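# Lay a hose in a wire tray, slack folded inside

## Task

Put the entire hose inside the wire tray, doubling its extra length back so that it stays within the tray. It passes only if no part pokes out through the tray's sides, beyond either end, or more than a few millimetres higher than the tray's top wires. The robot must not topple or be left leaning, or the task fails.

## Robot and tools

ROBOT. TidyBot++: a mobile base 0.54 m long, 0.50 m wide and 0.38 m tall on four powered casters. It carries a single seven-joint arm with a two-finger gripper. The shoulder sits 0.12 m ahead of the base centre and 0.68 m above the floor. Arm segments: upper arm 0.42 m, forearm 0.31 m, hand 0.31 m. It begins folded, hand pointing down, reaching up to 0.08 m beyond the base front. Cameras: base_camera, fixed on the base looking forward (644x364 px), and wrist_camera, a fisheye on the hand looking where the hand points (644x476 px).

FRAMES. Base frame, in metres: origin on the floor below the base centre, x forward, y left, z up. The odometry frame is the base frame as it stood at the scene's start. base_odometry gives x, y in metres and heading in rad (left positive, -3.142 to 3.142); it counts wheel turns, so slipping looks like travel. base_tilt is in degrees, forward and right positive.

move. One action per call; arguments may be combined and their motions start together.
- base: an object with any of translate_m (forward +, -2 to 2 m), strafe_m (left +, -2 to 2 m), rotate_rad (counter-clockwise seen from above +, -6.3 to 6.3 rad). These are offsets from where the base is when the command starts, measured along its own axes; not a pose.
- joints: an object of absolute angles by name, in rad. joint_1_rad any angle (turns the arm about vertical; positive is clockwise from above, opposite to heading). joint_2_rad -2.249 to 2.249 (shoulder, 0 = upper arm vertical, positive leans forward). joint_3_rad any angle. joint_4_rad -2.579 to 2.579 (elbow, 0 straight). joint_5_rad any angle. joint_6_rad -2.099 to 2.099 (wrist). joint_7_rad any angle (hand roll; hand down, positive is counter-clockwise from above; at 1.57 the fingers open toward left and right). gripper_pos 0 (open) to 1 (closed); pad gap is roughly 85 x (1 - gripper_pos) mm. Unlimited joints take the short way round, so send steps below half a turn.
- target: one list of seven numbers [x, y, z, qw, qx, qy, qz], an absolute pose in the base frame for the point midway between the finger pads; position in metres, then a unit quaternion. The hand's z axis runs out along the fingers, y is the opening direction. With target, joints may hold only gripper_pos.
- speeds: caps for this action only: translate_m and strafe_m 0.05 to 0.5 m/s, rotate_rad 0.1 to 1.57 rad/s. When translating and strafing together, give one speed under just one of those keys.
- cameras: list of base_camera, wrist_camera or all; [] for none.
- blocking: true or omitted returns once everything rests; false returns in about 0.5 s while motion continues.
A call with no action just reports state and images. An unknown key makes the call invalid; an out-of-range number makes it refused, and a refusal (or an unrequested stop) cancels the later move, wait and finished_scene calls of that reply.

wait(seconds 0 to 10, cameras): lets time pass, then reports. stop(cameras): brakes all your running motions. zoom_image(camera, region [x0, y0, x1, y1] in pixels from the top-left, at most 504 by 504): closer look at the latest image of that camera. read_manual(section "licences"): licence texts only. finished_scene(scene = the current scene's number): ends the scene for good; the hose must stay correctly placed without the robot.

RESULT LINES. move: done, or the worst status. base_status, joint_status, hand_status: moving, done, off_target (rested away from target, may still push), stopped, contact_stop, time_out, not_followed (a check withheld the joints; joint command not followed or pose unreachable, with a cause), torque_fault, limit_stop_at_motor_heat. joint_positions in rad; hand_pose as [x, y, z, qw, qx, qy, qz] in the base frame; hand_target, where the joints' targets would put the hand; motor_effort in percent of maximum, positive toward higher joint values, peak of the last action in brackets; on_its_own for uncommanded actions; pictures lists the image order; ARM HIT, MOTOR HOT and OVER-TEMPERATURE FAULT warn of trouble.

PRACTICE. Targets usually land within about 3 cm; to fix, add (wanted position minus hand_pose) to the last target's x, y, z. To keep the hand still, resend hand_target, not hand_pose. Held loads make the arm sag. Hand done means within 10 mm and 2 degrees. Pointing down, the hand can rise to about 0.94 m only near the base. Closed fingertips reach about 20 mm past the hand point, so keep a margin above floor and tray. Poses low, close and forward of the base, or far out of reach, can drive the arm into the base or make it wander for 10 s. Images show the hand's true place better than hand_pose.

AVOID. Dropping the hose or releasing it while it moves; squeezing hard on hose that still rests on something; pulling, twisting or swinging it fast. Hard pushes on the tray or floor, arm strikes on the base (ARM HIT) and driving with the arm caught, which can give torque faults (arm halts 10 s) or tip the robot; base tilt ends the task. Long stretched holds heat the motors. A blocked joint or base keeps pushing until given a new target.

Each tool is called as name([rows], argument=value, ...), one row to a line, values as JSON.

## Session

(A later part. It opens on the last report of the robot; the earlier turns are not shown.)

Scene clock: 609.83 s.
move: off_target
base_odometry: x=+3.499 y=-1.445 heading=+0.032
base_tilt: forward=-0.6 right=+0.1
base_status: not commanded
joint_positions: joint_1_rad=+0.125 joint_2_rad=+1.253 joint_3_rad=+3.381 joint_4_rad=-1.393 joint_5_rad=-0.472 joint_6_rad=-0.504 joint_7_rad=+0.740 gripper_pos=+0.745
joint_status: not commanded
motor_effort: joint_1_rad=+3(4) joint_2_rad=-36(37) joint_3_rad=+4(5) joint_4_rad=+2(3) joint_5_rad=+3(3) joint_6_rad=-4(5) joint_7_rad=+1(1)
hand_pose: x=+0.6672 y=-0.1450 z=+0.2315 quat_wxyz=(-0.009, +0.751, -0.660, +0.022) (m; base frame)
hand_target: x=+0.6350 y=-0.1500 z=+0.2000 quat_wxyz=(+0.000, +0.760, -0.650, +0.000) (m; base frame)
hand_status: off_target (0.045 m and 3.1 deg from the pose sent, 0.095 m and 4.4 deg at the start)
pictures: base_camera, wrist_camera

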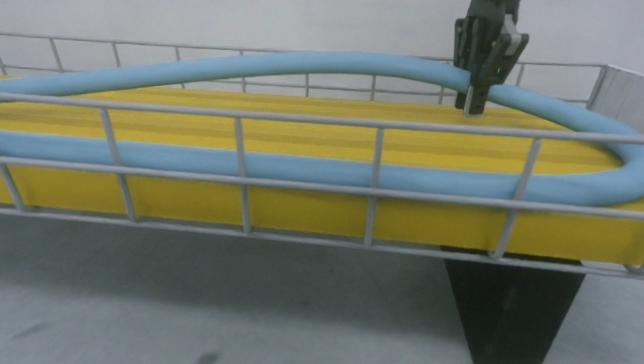

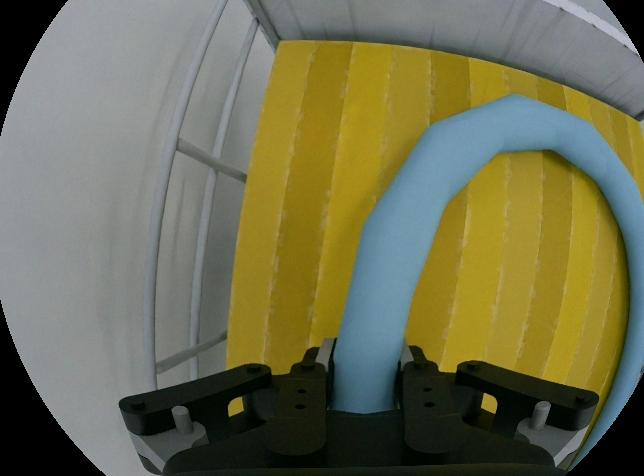

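move(target=[0.63, -0.205, 0.185, 0, 0.74, -0.67, 0])

move(joints={"gripper_pos": 0.35})

Scene clock: 612.43 s.
move: off_target
base_odometry: x=+3.499 y=-1.445 heading=+0.032
base_tilt: forward=-0.6 right=+0.1
base_status: not commanded
joint_positions: joint_1_rad=+0.214 joint_2_rad=+1.292 joint_3_rad=+3.365 joint_4_rad=-1.319 joint_5_rad=-0.472 joint_6_rad=-0.504 joint_7_rad=+0.751 gripper_pos=+0.745
joint_status: not commanded
motor_effort: joint_1_rad=+5(7) joint_2_rad=-36(37) joint_3_rad=+7(8) joint_4_rad=+3(3) joint_5_rad=+4(4) joint_6_rad=-2(4) joint_7_rad=+1(2)
hand_pose: x=+0.6786 y=-0.1888 z=+0.2206 quat_wxyz=(-0.021, +0.732, -0.681, +0.033) (m; base frame)
hand_target: x=+0.6300 y=-0.2050 z=+0.1850 quat_wxyz=(+0.000, +0.741, -0.671, +0.000) (m; base frame)
hand_status: off_target (0.062 m and 4.8 deg from the pose sent, 0.085 m and 3.2 deg at the start)
pictures: base_camera, wrist_camera

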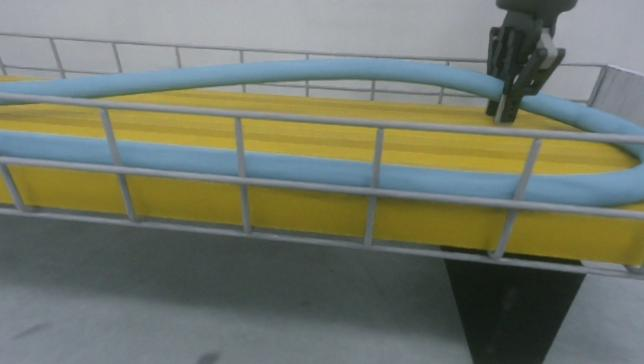

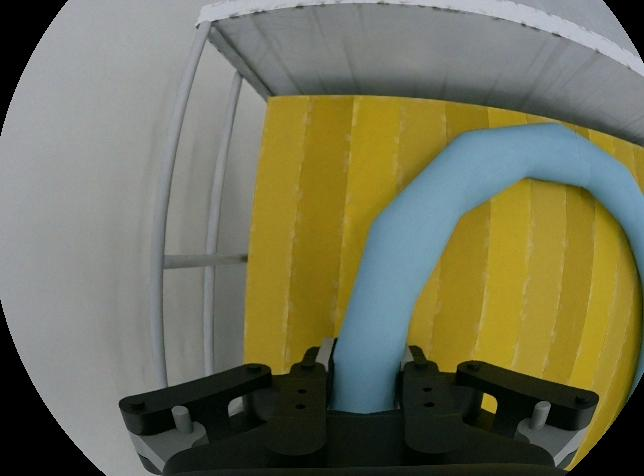

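Scene clock: 613.27 s.
move: done
base_odometry: x=+3.499 y=-1.445 heading=+0.032
base_tilt: forward=-0.7 right=+0.1
base_status: not commanded
joint_positions: joint_1_rad=+0.224 joint_2_rad=+1.299 joint_3_rad=+3.365 joint_4_rad=-1.314 joint_5_rad=-0.472 joint_6_rad=-0.504 joint_7_rad=+0.761 gripper_pos=+0.350
joint_status: all done
motor_effort: joint_1_rad=+3(5) joint_2_rad=-37(38) joint_3_rad=+5(7) joint_4_rad=+2(3) joint_5_rad=+3(4) joint_6_rad=-4(5) joint_7_rad=+0(2)
hand_pose: x=+0.6762 y=-0.1943 z=+0.2172 quat_wxyz=(-0.020, +0.732, -0.680, +0.033) (m; base frame)
hand_target: x=+0.6300 y=-0.2050 z=+0.1850 quat_wxyz=(+0.000, +0.741, -0.671, +0.000) (m; base frame)
hand_status: not commanded
pictures: base_camera, wrist_camera

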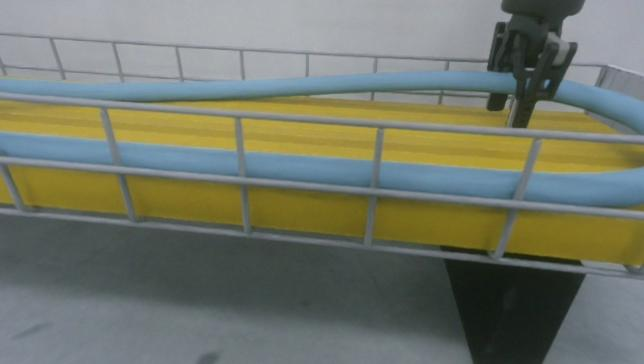

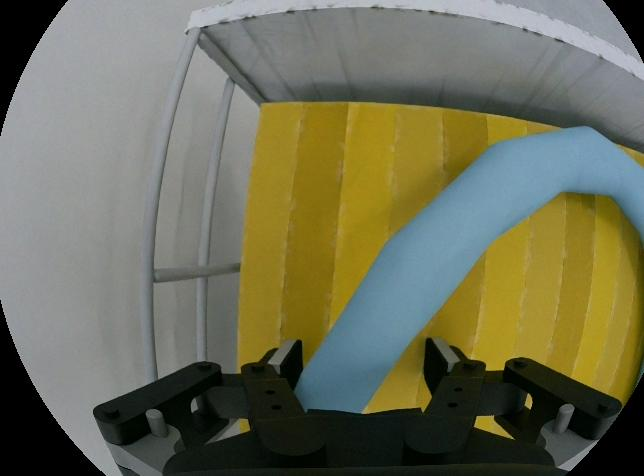

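move(joints={"gripper_pos": 0.0})

move(target=[0.63, -0.205, 0.37, 0, 0.74, -0.67, 0])

Scene clock: 618.40 s.
move: done
base_odometry: x=+3.499 y=-1.445 heading=+0.032
base_tilt: forward=-0.7 right=+0.1
base_status: not commanded
joint_positions: joint_1_rad=+0.227 joint_2_rad=+1.313 joint_3_rad=+3.365 joint_4_rad=-1.314 joint_5_rad=-0.472 joint_6_rad=-0.504 joint_7_rad=+0.761 gripper_pos=+0.000
joint_status: all done
motor_effort: joint_1_rad=+1(2) joint_2_rad=-40(40) joint_3_rad=+4(5) joint_4_rad=+3(4) joint_5_rad=+2(3) joint_6_rad=-3(4) joint_7_rad=+1(1)
hand_pose: x=+0.6697 y=-0.1945 z=+0.2096 quat_wxyz=(-0.017, +0.731, -0.681, +0.027) (m; base frame)
hand_target: x=+0.6300 y=-0.2050 z=+0.1850 quat_wxyz=(+0.000, +0.741, -0.671, +0.000) (m; base frame)
hand_status: not commanded
pictures: base_camera, wrist_camera

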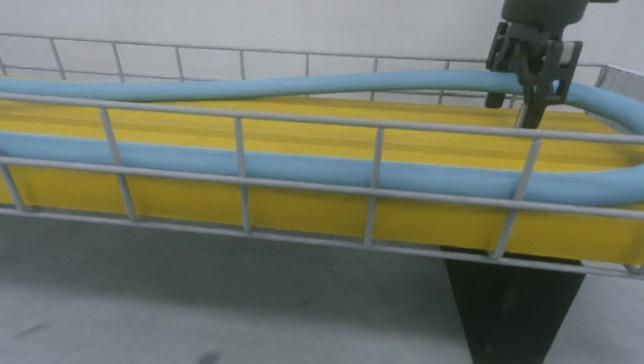

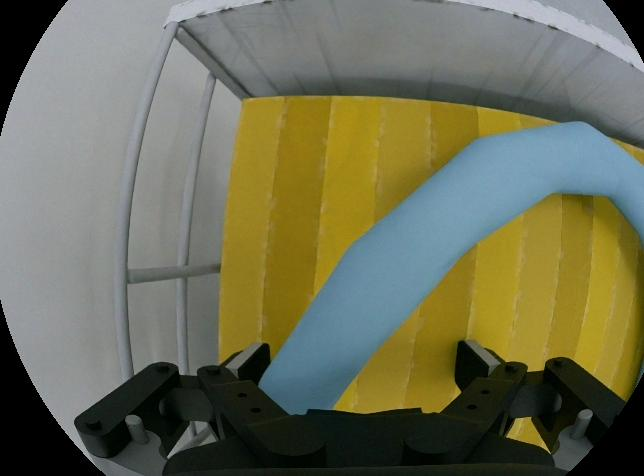

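Scene clock: 619.93 s.
move: off_target
base_odometry: x=+3.499 y=-1.445 heading=+0.032
base_tilt: forward=-0.7 right=+0.1
base_status: not commanded
joint_positions: joint_1_rad=+0.226 joint_2_rad=+0.986 joint_3_rad=+3.419 joint_4_rad=-1.444 joint_5_rad=-0.417 joint_6_rad=-0.678 joint_7_rad=+0.761 gripper_pos=+0.000
joint_status: not commanded
motor_effort: joint_1_rad=+0(2) joint_2_rad=-42(46) joint_3_rad=+3(5) joint_4_rad=+9(10) joint_5_rad=+1(3) joint_6_rad=-1(4) joint_7_rad=+1(1)
hand_pose: x=+0.6673 y=-0.2091 z=+0.3733 quat_wxyz=(-0.029, +0.730, -0.681, +0.038) (m; base frame)
hand_target: x=+0.6300 y=-0.2050 z=+0.3700 quat_wxyz=(+0.000, +0.741, -0.671, +0.000) (m; base frame)
hand_status: off_target (0.038 m and 5.8 deg from the pose sent, 0.166 m and 4.0 deg at the start)
pictures: base_camera, wrist_camera

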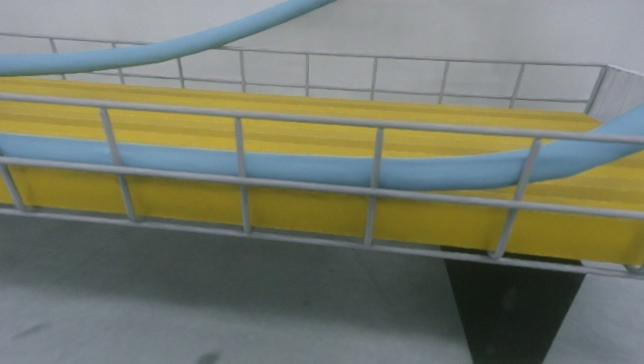

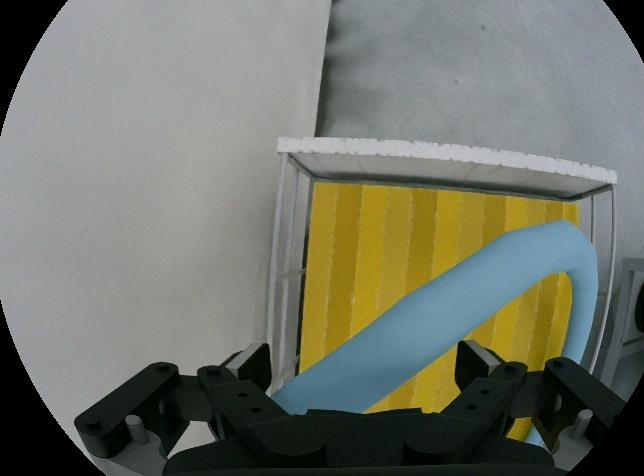

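move(target=[0.64, -0.205, 0.19, 0, 0.74, -0.67, 0])

move(target=[0.64, -0.205, 0.2, 0, 0.44, -0.9, 0])

Scene clock: 626.13 s.
move: off_target
base_odometry: x=+3.499 y=-1.445 heading=+0.032
base_tilt: forward=-0.7 right=+0.2
base_status: not commanded
joint_positions: joint_1_rad=+0.238 joint_2_rad=+1.307 joint_3_rad=+3.411 joint_4_rad=-1.282 joint_5_rad=-0.435 joint_6_rad=-0.548 joint_7_rad=+0.761 gripper_pos=+0.000
joint_status: not commanded
motor_effort: joint_1_rad=-2(3) joint_2_rad=-38(42) joint_3_rad=+0(3) joint_4_rad=+2(10) joint_5_rad=+2(2) joint_6_rad=-6(7) joint_7_rad=+1(1)
hand_pose: x=+0.6665 y=-0.2278 z=+0.2207 quat_wxyz=(+0.006, +0.737, -0.675, +0.033) (m; base frame)
hand_target: x=+0.6400 y=-0.2050 z=+0.1900 quat_wxyz=(+0.000, +0.741, -0.671, +0.000) (m; base frame)
hand_status: off_target (0.046 m and 3.9 deg from the pose sent, 0.185 m and 5.8 deg at the start)
pictures: base_camera, wrist_camera

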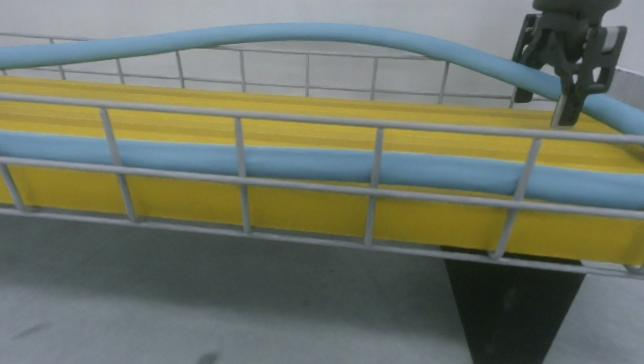

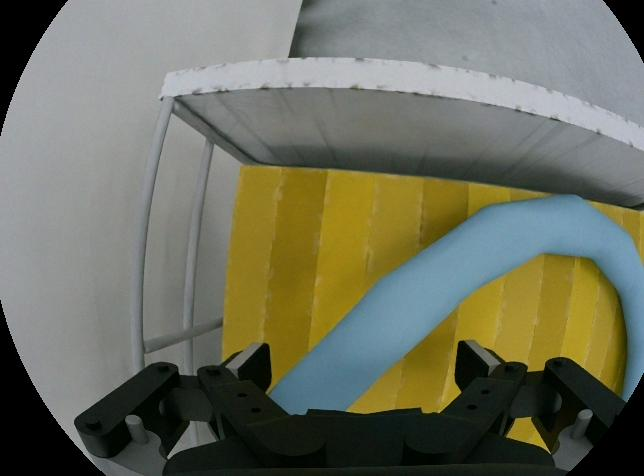

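Scene clock: 627.53 s.
move: off_target
base_odometry: x=+3.499 y=-1.445 heading=+0.032
base_tilt: forward=-0.7 right=+0.1
base_status: not commanded
joint_positions: joint_1_rad=+0.187 joint_2_rad=+1.315 joint_3_rad=+3.475 joint_4_rad=-1.291 joint_5_rad=-0.630 joint_6_rad=-0.549 joint_7_rad=+0.251 gripper_pos=+0.000
joint_status: not commanded
motor_effort: joint_1_rad=+1(4) joint_2_rad=-41(42) joint_3_rad=+5(5) joint_4_rad=+5(7) joint_5_rad=+1(2) joint_6_rad=-2(6) joint_7_rad=+1(1)
hand_pose: x=+0.6807 y=-0.2111 z=+0.2200 quat_wxyz=(-0.028, +0.487, -0.872, +0.033) (m; base frame)
hand_target: x=+0.6400 y=-0.2050 z=+0.2000 quat_wxyz=(+0.000, +0.439, -0.898, +0.000) (m; base frame)
hand_status: off_target (0.046 m and 8.0 deg from the pose sent, 0.041 m and 43.1 deg at the start)
pictures: base_camera, wrist_camera

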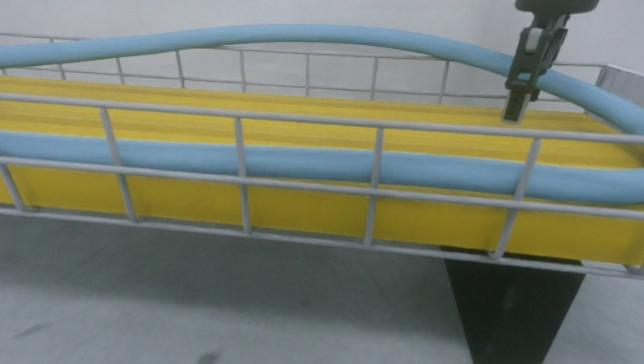

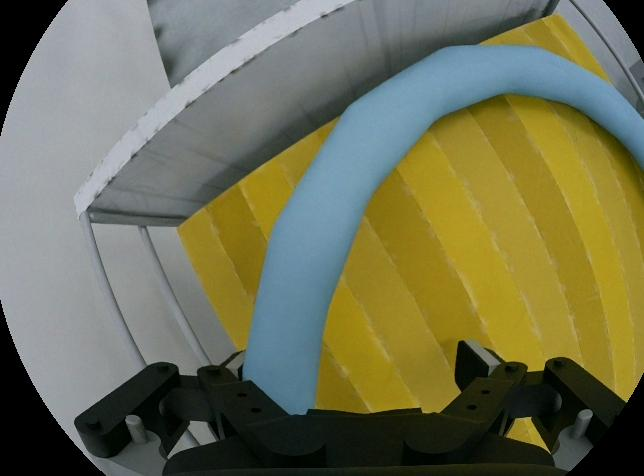

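move(target=[0.62, -0.2, 0.45, 0, 0.44, -0.9, 0])

Scene clock: 632.13 s.
move: off_target
base_odometry: x=+3.499 y=-1.445 heading=+0.032
base_tilt: forward=-0.7 right=+0.1
base_status: not commanded
joint_positions: joint_1_rad=+0.131 joint_2_rad=+0.862 joint_3_rad=+3.599 joint_4_rad=-1.482 joint_5_rad=-0.494 joint_6_rad=-0.849 joint_7_rad=+0.140 gripper_pos=+0.000
joint_status: not commanded
motor_effort: joint_1_rad=+0(2) joint_2_rad=-40(45) joint_3_rad=+4(6) joint_4_rad=+12(13) joint_5_rad=+0(2) joint_6_rad=+0(3) joint_7_rad=+1(1)
hand_pose: x=+0.6444 y=-0.2080 z=+0.4460 quat_wxyz=(-0.028, +0.458, -0.889, +0.018) (m; base frame)
hand_target: x=+0.6200 y=-0.2000 z=+0.4500 quat_wxyz=(+0.000, +0.439, -0.898, +0.000) (m; base frame)
hand_status: off_target (0.026 m and 4.5 deg from the pose sent, 0.238 m and 8.0 deg at the start)
pictures: base_camera, wrist_camera

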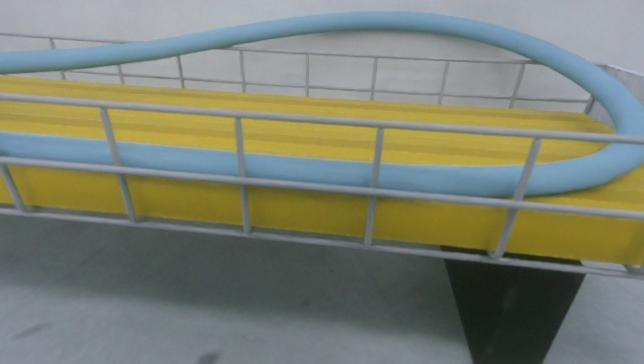

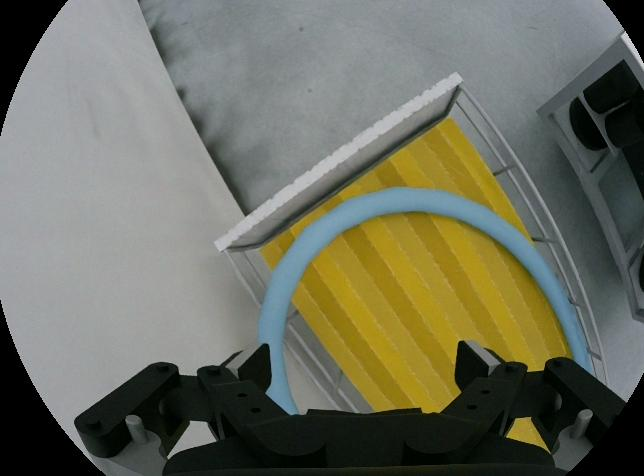

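move(target=[0.52, 0.0, 0.72, 0, 0.707, 0.707, 0])

move(base={"strafe_m": 0.35})

Scene clock: 640.50 s.
move: off_target
base_odometry: x=+3.499 y=-1.445 heading=+0.032
base_tilt: forward=-0.6 right=+0.1
base_status: not commanded
joint_positions: joint_1_rad=+0.131 joint_2_rad=+0.240 joint_3_rad=+2.980 joint_4_rad=-1.515 joint_5_rad=+0.002 joint_6_rad=-1.324 joint_7_rad=+3.030 gripper_pos=+0.000
joint_status: not commanded
motor_effort: joint_1_rad=-1(2) joint_2_rad=-25(42) joint_3_rad=-2(5) joint_4_rad=+17(18) joint_5_rad=+1(1) joint_6_rad=+0(1) joint_7_rad=+0(1)
hand_pose: x=+0.5454 y=+0.0108 z=+0.7240 quat_wxyz=(+0.008, +0.736, +0.676, +0.037) (m; base frame)
hand_target: x=+0.5200 y=+0.0000 z=+0.7200 quat_wxyz=(+0.000, +0.707, +0.707, +0.000) (m; base frame)
hand_status: off_target (0.028 m and 6.5 deg from the pose sent, 0.366 m and 144.5 deg at the start)
pictures: base_camera, wrist_camera

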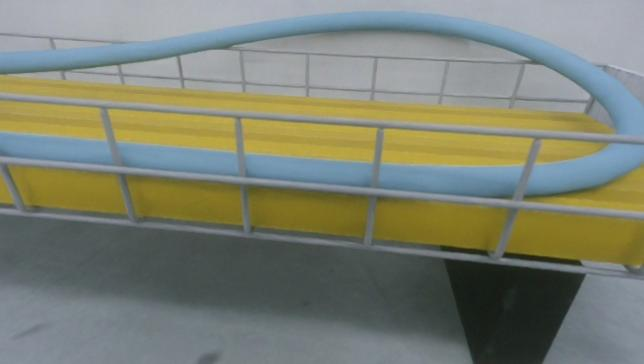

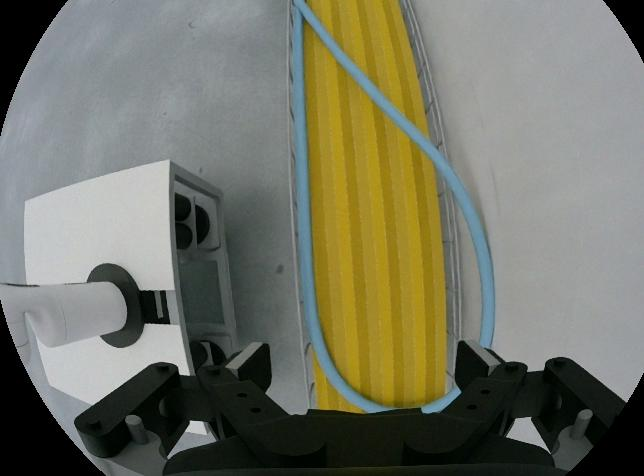

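Scene clock: 642.63 s.
move: done
base_odometry: x=+3.488 y=-1.095 heading=+0.032
base_tilt: forward=-0.7 right=+0.1
base_status: done
joint_positions: joint_1_rad=+0.138 joint_2_rad=+0.240 joint_3_rad=+2.971 joint_4_rad=-1.515 joint_5_rad=+0.011 joint_6_rad=-1.325 joint_7_rad=+3.034 gripper_pos=+0.000
joint_status: not commanded
motor_effort: joint_1_rad=+0(2) joint_2_rad=-25(27) joint_3_rad=-2(3) joint_4_rad=+16(18) joint_5_rad=+0(1) joint_6_rad=+0(1) joint_7_rad=+0(1)
hand_pose: x=+0.5449 y=+0.0085 z=+0.7240 quat_wxyz=(+0.010, +0.734, +0.678, +0.034) (m; base frame)
hand_target: x=+0.5200 y=+0.0000 z=+0.7200 quat_wxyz=(+0.000, +0.707, +0.707, +0.000) (m; base frame)
hand_status: not commanded
pictures: base_camera, wrist_camera

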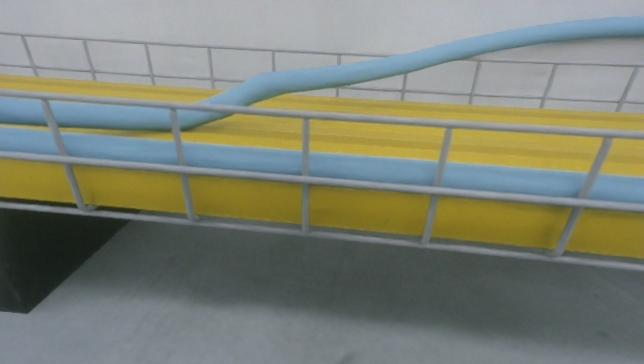

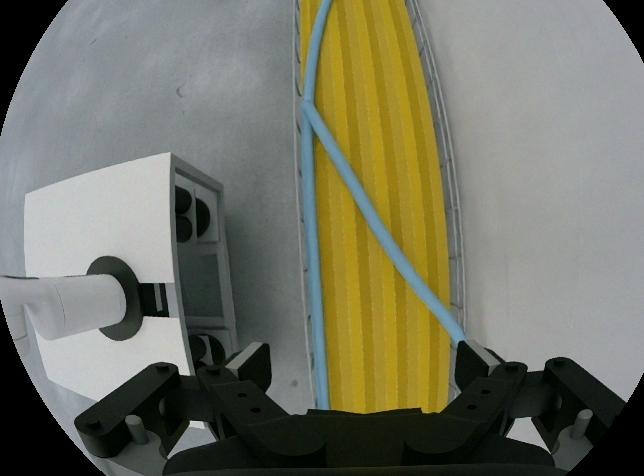

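move(target=[0.53, 0.19, 0.36, 0, 0.5, 0.866, 0], joints={"gripper_pos": 0.45})

Scene clock: 650.00 s.
move: off_target
base_odometry: x=+3.488 y=-1.095 heading=+0.032
base_tilt: forward=-0.7 right=+0.1
base_status: not commanded
joint_positions: joint_1_rad=-0.163 joint_2_rad=+0.908 joint_3_rad=+2.782 joint_4_rad=-1.811 joint_5_rad=+0.588 joint_6_rad=-0.578 joint_7_rad=+2.751 gripper_pos=+0.450
joint_status: all done
motor_effort: joint_1_rad=+0(2) joint_2_rad=-35(38) joint_3_rad=-6(6) joint_4_rad=+7(18) joint_5_rad=+1(1) joint_6_rad=-1(2) joint_7_rad=+0(1)
hand_pose: x=+0.5327 y=+0.1666 z=+0.3622 quat_wxyz=(-0.002, +0.501, +0.865, -0.024) (m; base frame)
hand_target: x=+0.5300 y=+0.1900 z=+0.3600 quat_wxyz=(+0.000, +0.500, +0.866, +0.000) (m; base frame)
hand_status: off_target (0.024 m and 2.7 deg from the pose sent, 0.407 m and 34.7 deg at the start)
pictures: base_camera, wrist_camera

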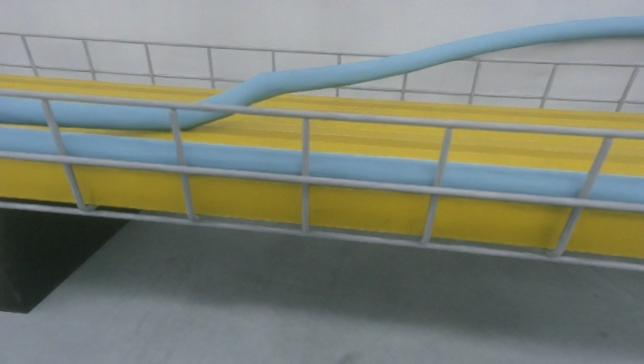

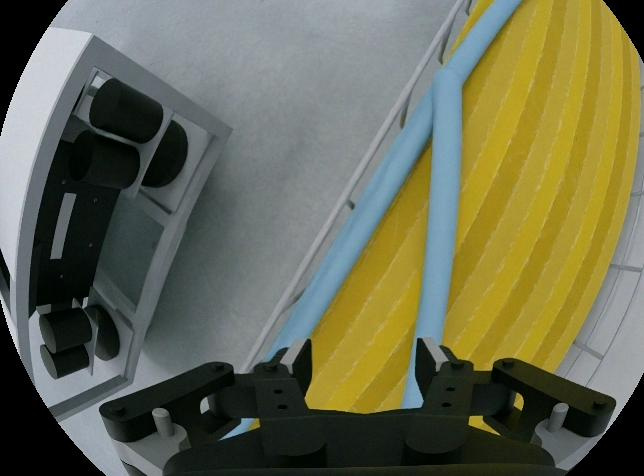

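move(target=[0.588, 0.245, 0.285, 0, 0.5, 0.866, 0])

Scene clock: 654.27 s.
move: done
base_odometry: x=+3.488 y=-1.095 heading=+0.032
base_tilt: forward=-0.7 right=+0.1
base_status: not commanded
joint_positions: joint_1_rad=-0.263 joint_2_rad=+1.145 joint_3_rad=+2.782 joint_4_rad=-1.531 joint_5_rad=+0.589 joint_6_rad=-0.576 joint_7_rad=+2.750 gripper_pos=+0.450
joint_status: not commanded
motor_effort: joint_1_rad=-1(1) joint_2_rad=-41(43) joint_3_rad=-7(8) joint_4_rad=+7(9) joint_5_rad=+1(1) joint_6_rad=+0(1) joint_7_rad=+0(1)
hand_pose: x=+0.5832 y=+0.2459 z=+0.2860 quat_wxyz=(-0.009, +0.494, +0.870, +0.004) (m; base frame)
hand_target: x=+0.5880 y=+0.2450 z=+0.2850 quat_wxyz=(+0.000, +0.500, +0.866, +0.000) (m; base frame)
hand_status: done (0.005 m and 1.4 deg from the pose sent, 0.123 m and 2.7 deg at the start)
pictures: base_camera, wrist_camera

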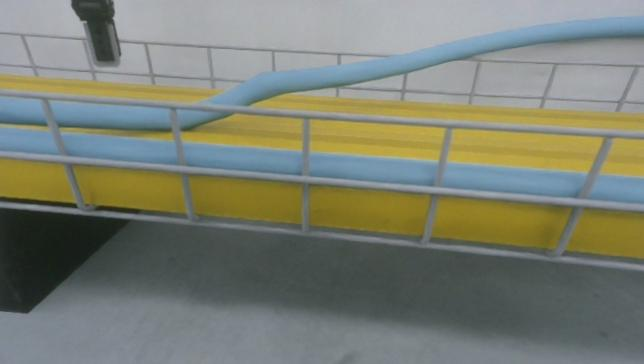

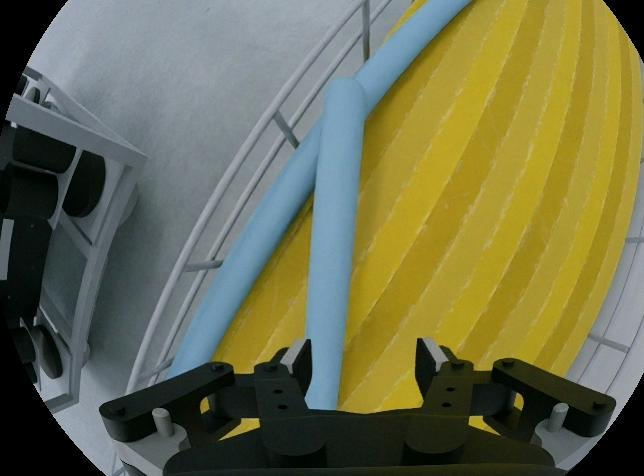

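move(target=[0.567, 0.235, 0.225, 0, 0.5, 0.866, 0])

Scene clock: 656.97 s.
move: off_target
base_odometry: x=+3.488 y=-1.095 heading=+0.032
base_tilt: forward=-0.7 right=+0.2
base_status: not commanded
joint_positions: joint_1_rad=-0.281 joint_2_rad=+1.253 joint_3_rad=+2.832 joint_4_rad=-1.547 joint_5_rad=+0.646 joint_6_rad=-0.489 joint_7_rad=+2.698 gripper_pos=+0.450
joint_status: not commanded
motor_effort: joint_1_rad=+0(1) joint_2_rad=-41(45) joint_3_rad=-7(8) joint_4_rad=+5(8) joint_5_rad=+1(1) joint_6_rad=+0(1) joint_7_rad=+0(1)
hand_pose: x=+0.5577 y=+0.2282 z=+0.2238 quat_wxyz=(-0.017, +0.494, +0.869, -0.015) (m; base frame)
hand_target: x=+0.5670 y=+0.2350 z=+0.2250 quat_wxyz=(+0.000, +0.500, +0.866, +0.000) (m; base frame)
hand_status: off_target (0.012 m and 2.7 deg from the pose sent, 0.064 m and 1.4 deg at the start)
pictures: base_camera, wrist_camera

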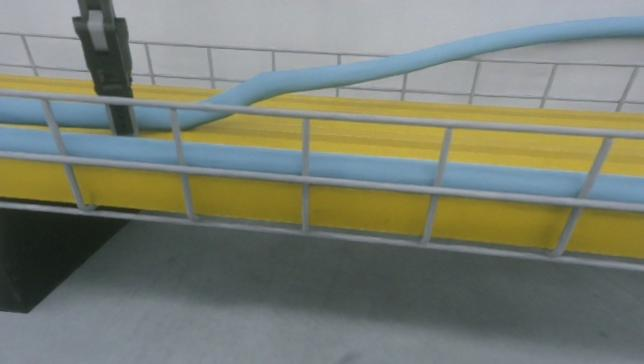

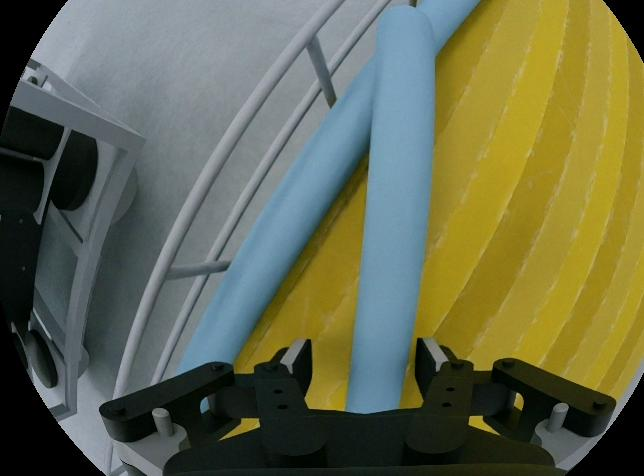

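move(joints={"gripper_pos": 0.85})

move(target=[0.64, 0.36, 0.235, 0, 0.65, 0.76, 0])

Scene clock: 659.50 s.
move: off_target
base_odometry: x=+3.488 y=-1.095 heading=+0.032
base_tilt: forward=-0.7 right=+0.1
base_status: not commanded
joint_positions: joint_1_rad=-0.282 joint_2_rad=+1.253 joint_3_rad=+2.832 joint_4_rad=-1.548 joint_5_rad=+0.647 joint_6_rad=-0.485 joint_7_rad=+2.693 gripper_pos=+0.758
joint_status: gripper_pos off_target (ended at +0.758, target +0.850)
motor_effort: joint_1_rad=-1(1) joint_2_rad=-40(41) joint_3_rad=-6(7) joint_4_rad=+6(7) joint_5_rad=+1(1) joint_6_rad=+0(2) joint_7_rad=+1(1)
hand_pose: x=+0.5585 y=+0.2292 z=+0.2241 quat_wxyz=(-0.016, +0.496, +0.868, -0.013) (m; base frame)
hand_target: x=+0.5670 y=+0.2350 z=+0.2250 quat_wxyz=(+0.000, +0.500, +0.866, +0.000) (m; base frame)
hand_status: not commanded
pictures: base_camera, wrist_camera

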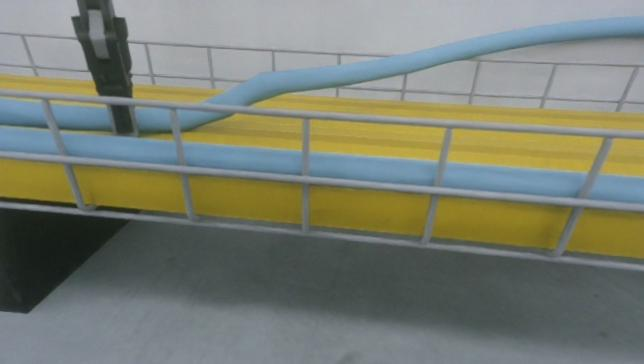

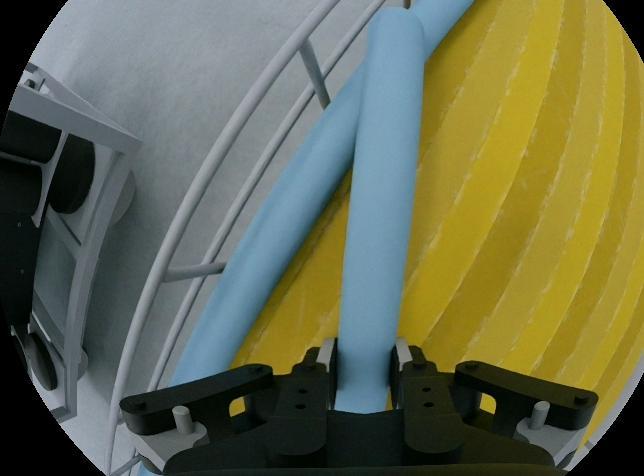

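Scene clock: 661.30 s.
move: off_target
base_odometry: x=+3.488 y=-1.095 heading=+0.032
base_tilt: forward=-0.7 right=+0.1
base_status: not commanded
joint_positions: joint_1_rad=-0.485 joint_2_rad=+1.381 joint_3_rad=+2.899 joint_4_rad=-1.007 joint_5_rad=+0.358 joint_6_rad=-0.753 joint_7_rad=+2.593 gripper_pos=+0.758
joint_status: not commanded
motor_effort: joint_1_rad=-2(3) joint_2_rad=-50(51) joint_3_rad=-7(9) joint_4_rad=+13(14) joint_5_rad=+0(2) joint_6_rad=+1(3) joint_7_rad=+0(1)
hand_pose: x=+0.6537 y=+0.3541 z=+0.2318 quat_wxyz=(+0.009, +0.617, +0.786, +0.017) (m; base frame)
hand_target: x=+0.6400 y=+0.3600 z=+0.2350 quat_wxyz=(+0.000, +0.650, +0.760, +0.000) (m; base frame)
hand_status: off_target (0.015 m and 5.3 deg from the pose sent, 0.154 m and 21.8 deg at the start)
pictures: base_camera, wrist_camera

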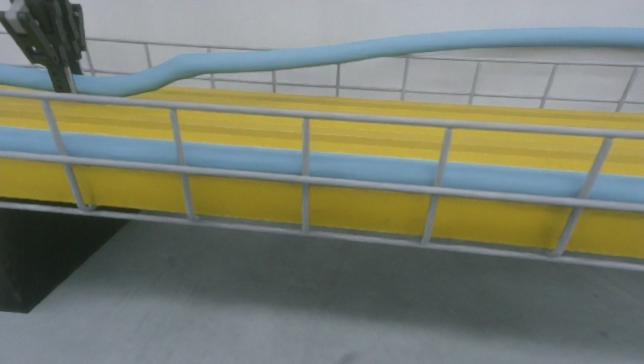

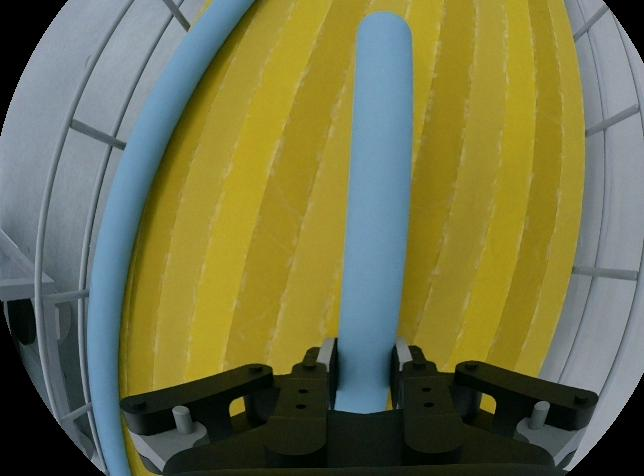

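move(base={"strafe_m": 0.25}, speeds={"strafe_m": 0.15})

Scene clock: 666.10 s.
move: done
base_odometry: x=+3.480 y=-0.845 heading=+0.033
base_tilt: forward=-0.7 right=+0.1
base_status: done
joint_positions: joint_1_rad=-0.495 joint_2_rad=+1.383 joint_3_rad=+2.910 joint_4_rad=-1.004 joint_5_rad=+0.353 joint_6_rad=-0.761 joint_7_rad=+2.591 gripper_pos=+0.758
joint_status: not commanded
motor_effort: joint_1_rad=-2(6) joint_2_rad=-51(51) joint_3_rad=-7(9) joint_4_rad=+13(14) joint_5_rad=+0(1) joint_6_rad=+1(2) joint_7_rad=+0(1)
hand_pose: x=+0.6507 y=+0.3534 z=+0.2299 quat_wxyz=(+0.011, +0.616, +0.787, +0.011) (m; base frame)
hand_target: x=+0.6400 y=+0.3600 z=+0.2350 quat_wxyz=(+0.000, +0.650, +0.760, +0.000) (m; base frame)
hand_status: not commanded
pictures: base_camera, wrist_camera

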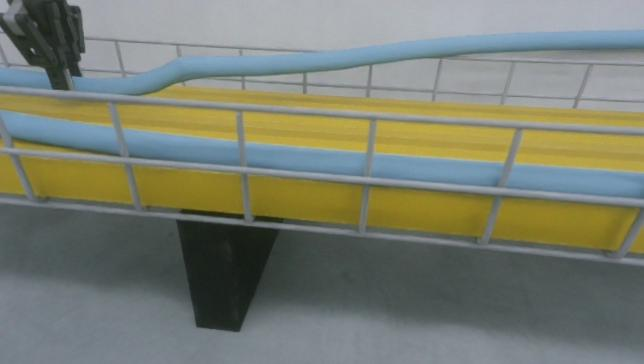

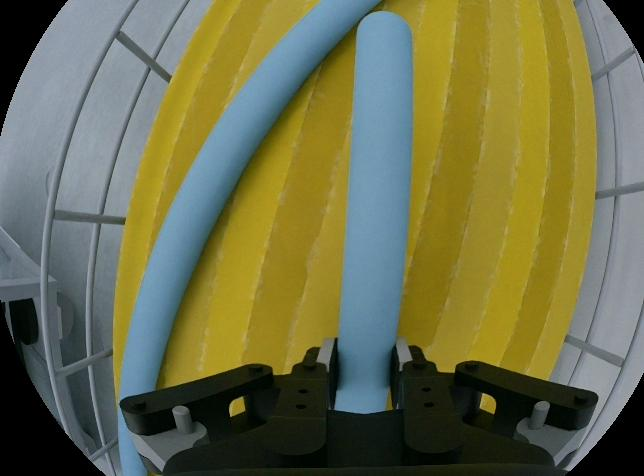

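move(target=[0.645, 0.365, 0.25, 0, 0.67, 0.742, 0])

move(base={"strafe_m": 0.2}, speeds={"strafe_m": 0.15})

Scene clock: 671.23 s.
move: off_target
base_odometry: x=+3.480 y=-0.845 heading=+0.033
base_tilt: forward=-0.7 right=+0.0
base_status: not commanded
joint_positions: joint_1_rad=-0.497 joint_2_rad=+1.382 joint_3_rad=+2.917 joint_4_rad=-0.980 joint_5_rad=+0.326 joint_6_rad=-0.797 joint_7_rad=+2.551 gripper_pos=+0.758
joint_status: not commanded
motor_effort: joint_1_rad=-2(3) joint_2_rad=-51(52) joint_3_rad=-6(7) joint_4_rad=+13(13) joint_5_rad=+0(0) joint_6_rad=+1(1) joint_7_rad=+0(1)
hand_pose: x=+0.6520 y=+0.3530 z=+0.2350 quat_wxyz=(+0.007, +0.641, +0.767, +0.005) (m; base frame)
hand_target: x=+0.6450 y=+0.3650 z=+0.2500 quat_wxyz=(+0.000, +0.670, +0.742, +0.000) (m; base frame)
hand_status: off_target (0.020 m and 4.5 deg from the pose sent, 0.024 m and 8.2 deg at the start)
pictures: base_camera, wrist_camera

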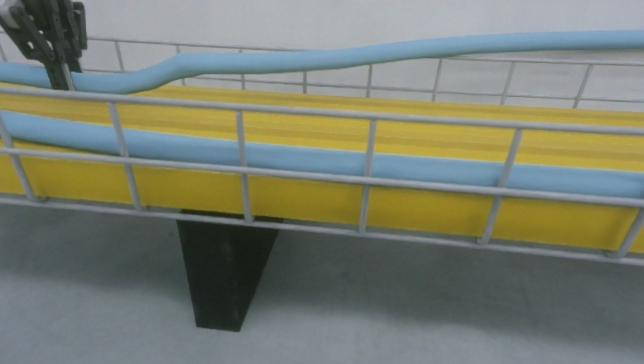

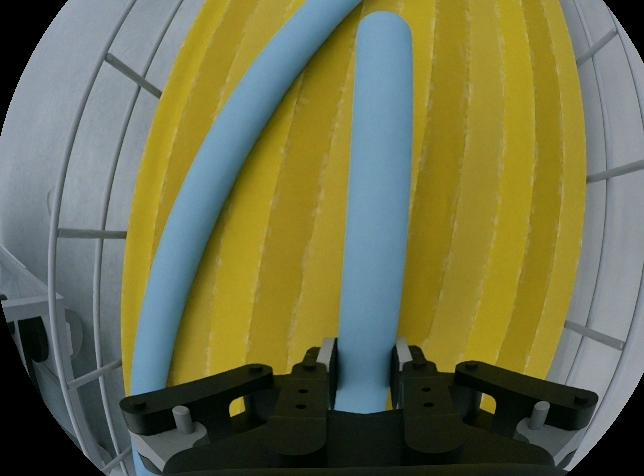

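Scene clock: 673.20 s.
move: done
base_odometry: x=+3.473 y=-0.645 heading=+0.034
base_tilt: forward=-0.7 right=+0.1
base_status: done
joint_positions: joint_1_rad=-0.499 joint_2_rad=+1.379 joint_3_rad=+2.927 joint_4_rad=-0.980 joint_5_rad=+0.326 joint_6_rad=-0.806 joint_7_rad=+2.551 gripper_pos=+0.758
joint_status: not commanded
motor_effort: joint_1_rad=-5(6) joint_2_rad=-48(52) joint_3_rad=-8(9) joint_4_rad=+14(14) joint_5_rad=-1(2) joint_6_rad=+2(3) joint_7_rad=+0(1)
hand_pose: x=+0.6537 y=+0.3480 z=+0.2367 quat_wxyz=(+0.012, +0.641, +0.767, +0.000) (m; base frame)
hand_target: x=+0.6450 y=+0.3650 z=+0.2500 quat_wxyz=(+0.000, +0.670, +0.742, +0.000) (m; base frame)
hand_status: not commanded
pictures: base_camera, wrist_camera

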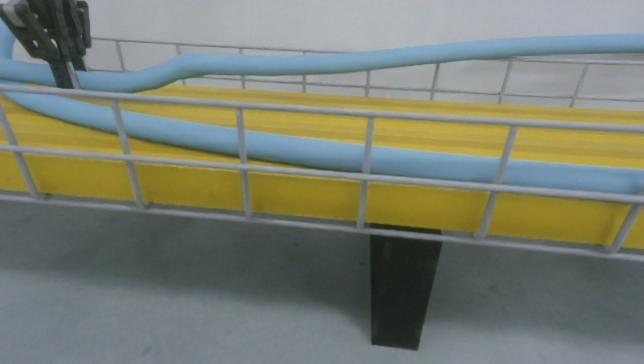

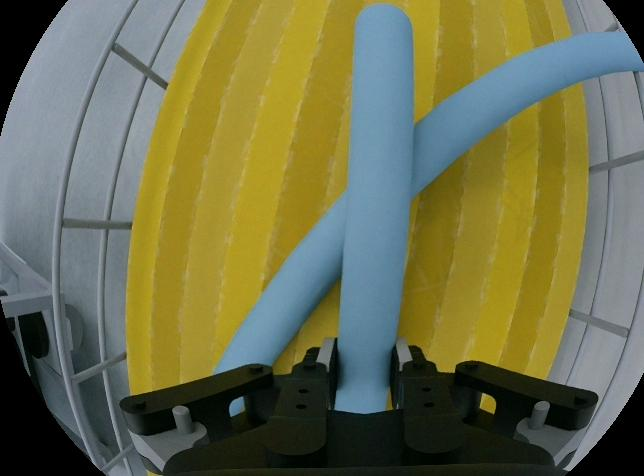

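move(target=[0.655, 0.37, 0.215, 0, 0.67, 0.742, 0])

move(joints={"gripper_pos": 0.35})

move(target=[0.64, 0.37, 0.4, 0, 0.67, 0.742, 0])

move(target=[0.52, 0.0, 0.74, 0, -0.707, 0.707, 0])

Scene clock: 680.87 s.
move: off_target
base_odometry: x=+3.473 y=-0.645 heading=+0.034
base_tilt: forward=-0.7 right=+0.1
base_status: not commanded
joint_positions: joint_1_rad=-0.499 joint_2_rad=+1.430 joint_3_rad=+2.928 joint_4_rad=-0.885 joint_5_rad=+0.311 joint_6_rad=-0.847 joint_7_rad=+2.551 gripper_pos=+0.758
joint_status: not commanded
motor_effort: joint_1_rad=-4(5) joint_2_rad=-47(50) joint_3_rad=-6(8) joint_4_rad=+16(17) joint_5_rad=+0(1) joint_6_rad=+7(7) joint_7_rad=-1(2)
hand_pose: x=+0.6668 y=+0.3518 z=+0.2252 quat_wxyz=(+0.010, +0.653, +0.757, +0.000) (m; base frame)
hand_target: x=+0.6550 y=+0.3700 z=+0.2150 quat_wxyz=(+0.000, +0.670, +0.742, +0.000) (m; base frame)
hand_status: off_target (0.024 m and 2.8 deg from the pose sent, 0.031 m and 4.6 deg at the start)
pictures: base_camera, wrist_camera

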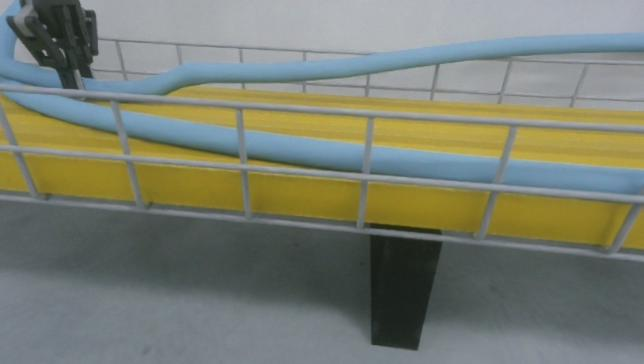

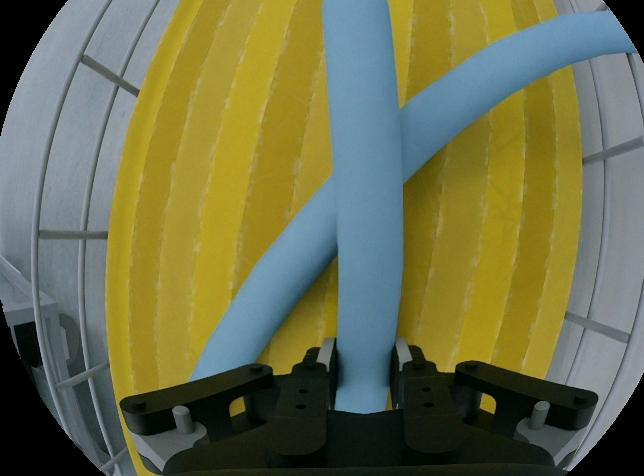

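Scene clock: 681.70 s.
move: done
base_odometry: x=+3.473 y=-0.645 heading=+0.034
base_tilt: forward=-0.7 right=+0.0
base_status: not commanded
joint_positions: joint_1_rad=-0.513 joint_2_rad=+1.450 joint_3_rad=+2.928 joint_4_rad=-0.859 joint_5_rad=+0.303 joint_6_rad=-0.844 joint_7_rad=+2.551 gripper_pos=+0.350
joint_status: all done
motor_effort: joint_1_rad=-2(4) joint_2_rad=-49(51) joint_3_rad=-5(7) joint_4_rad=+12(17) joint_5_rad=+0(1) joint_6_rad=-1(7) joint_7_rad=+0(1)
hand_pose: x=+0.6652 y=+0.3622 z=+0.2179 quat_wxyz=(+0.008, +0.652, +0.758, +0.005) (m; base frame)
hand_target: x=+0.6550 y=+0.3700 z=+0.2150 quat_wxyz=(+0.000, +0.670, +0.742, +0.000) (m; base frame)
hand_status: not commanded
pictures: base_camera, wrist_camera

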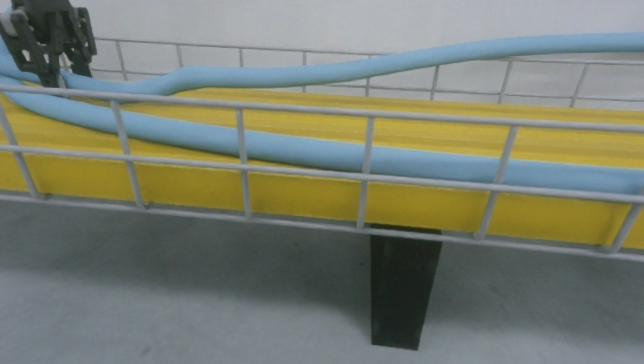

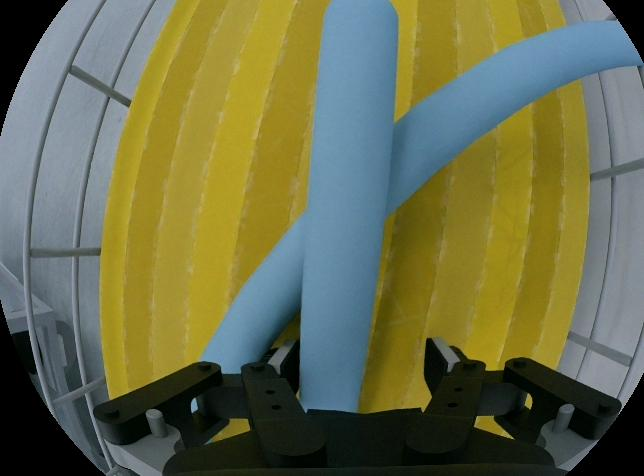

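Scene clock: 683.47 s.
move: off_target
base_odometry: x=+3.473 y=-0.645 heading=+0.034
base_tilt: forward=-0.7 right=+0.1
base_status: not commanded
joint_positions: joint_1_rad=-0.513 joint_2_rad=+1.111 joint_3_rad=+2.922 joint_4_rad=-1.015 joint_5_rad=+0.289 joint_6_rad=-0.975 joint_7_rad=+2.551 gripper_pos=+0.350
joint_status: not commanded
motor_effort: joint_1_rad=+0(2) joint_2_rad=-49(54) joint_3_rad=-4(5) joint_4_rad=+15(16) joint_5_rad=+1(1) joint_6_rad=+0(1) joint_7_rad=+1(1)
hand_pose: x=+0.6725 y=+0.3670 z=+0.4006 quat_wxyz=(+0.029, +0.644, +0.764, +0.027) (m; base frame)
hand_target: x=+0.6400 y=+0.3700 z=+0.4000 quat_wxyz=(+0.000, +0.670, +0.742, +0.000) (m; base frame)
hand_status: off_target (0.033 m and 6.1 deg from the pose sent, 0.184 m and 2.9 deg at the start)
pictures: base_camera, wrist_camera

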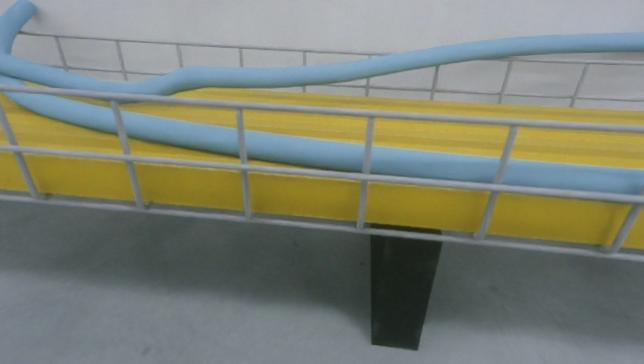

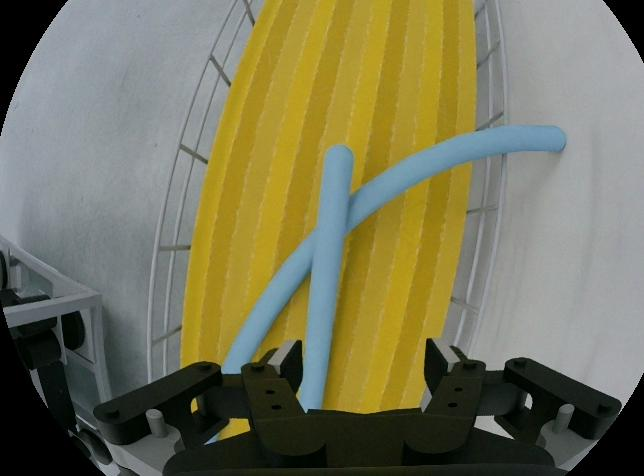

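Scene clock: 686.63 s.
move: off_target
base_odometry: x=+3.473 y=-0.645 heading=+0.034
base_tilt: forward=-0.7 right=+0.1
base_status: not commanded
joint_positions: joint_1_rad=-0.184 joint_2_rad=+0.220 joint_3_rad=+3.342 joint_4_rad=-1.471 joint_5_rad=-0.006 joint_6_rad=-1.386 joint_7_rad=+0.123 gripper_pos=+0.350
joint_status: not commanded
motor_effort: joint_1_rad=-1(2) joint_2_rad=-24(51) joint_3_rad=+0(5) joint_4_rad=+17(18) joint_5_rad=+1(2) joint_6_rad=+0(1) joint_7_rad=+0(1)
hand_pose: x=+0.5450 y=+0.0016 z=+0.7450 quat_wxyz=(-0.009, +0.745, -0.666, +0.038) (m; base frame)
hand_target: x=+0.5200 y=+0.0000 z=+0.7400 quat_wxyz=(+0.000, +0.707, -0.707, +0.000) (m; base frame)
hand_status: off_target (0.026 m and 7.8 deg from the pose sent, 0.523 m and 170.2 deg at the start)
pictures: base_camera, wrist_camera

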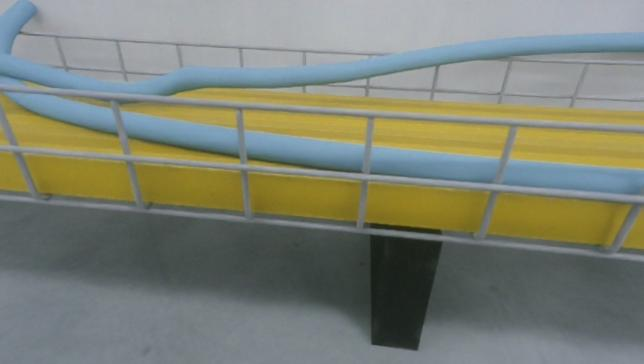

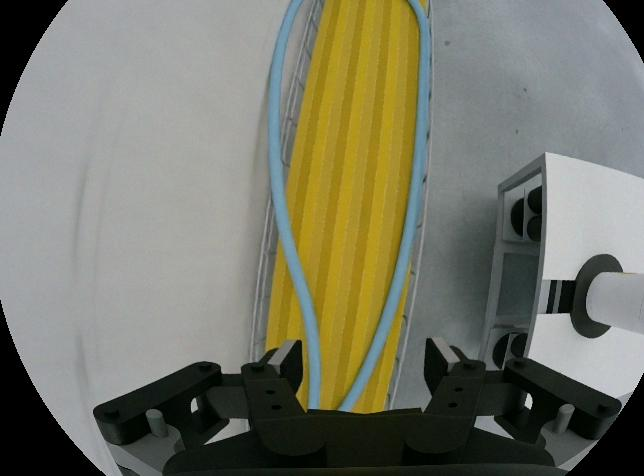

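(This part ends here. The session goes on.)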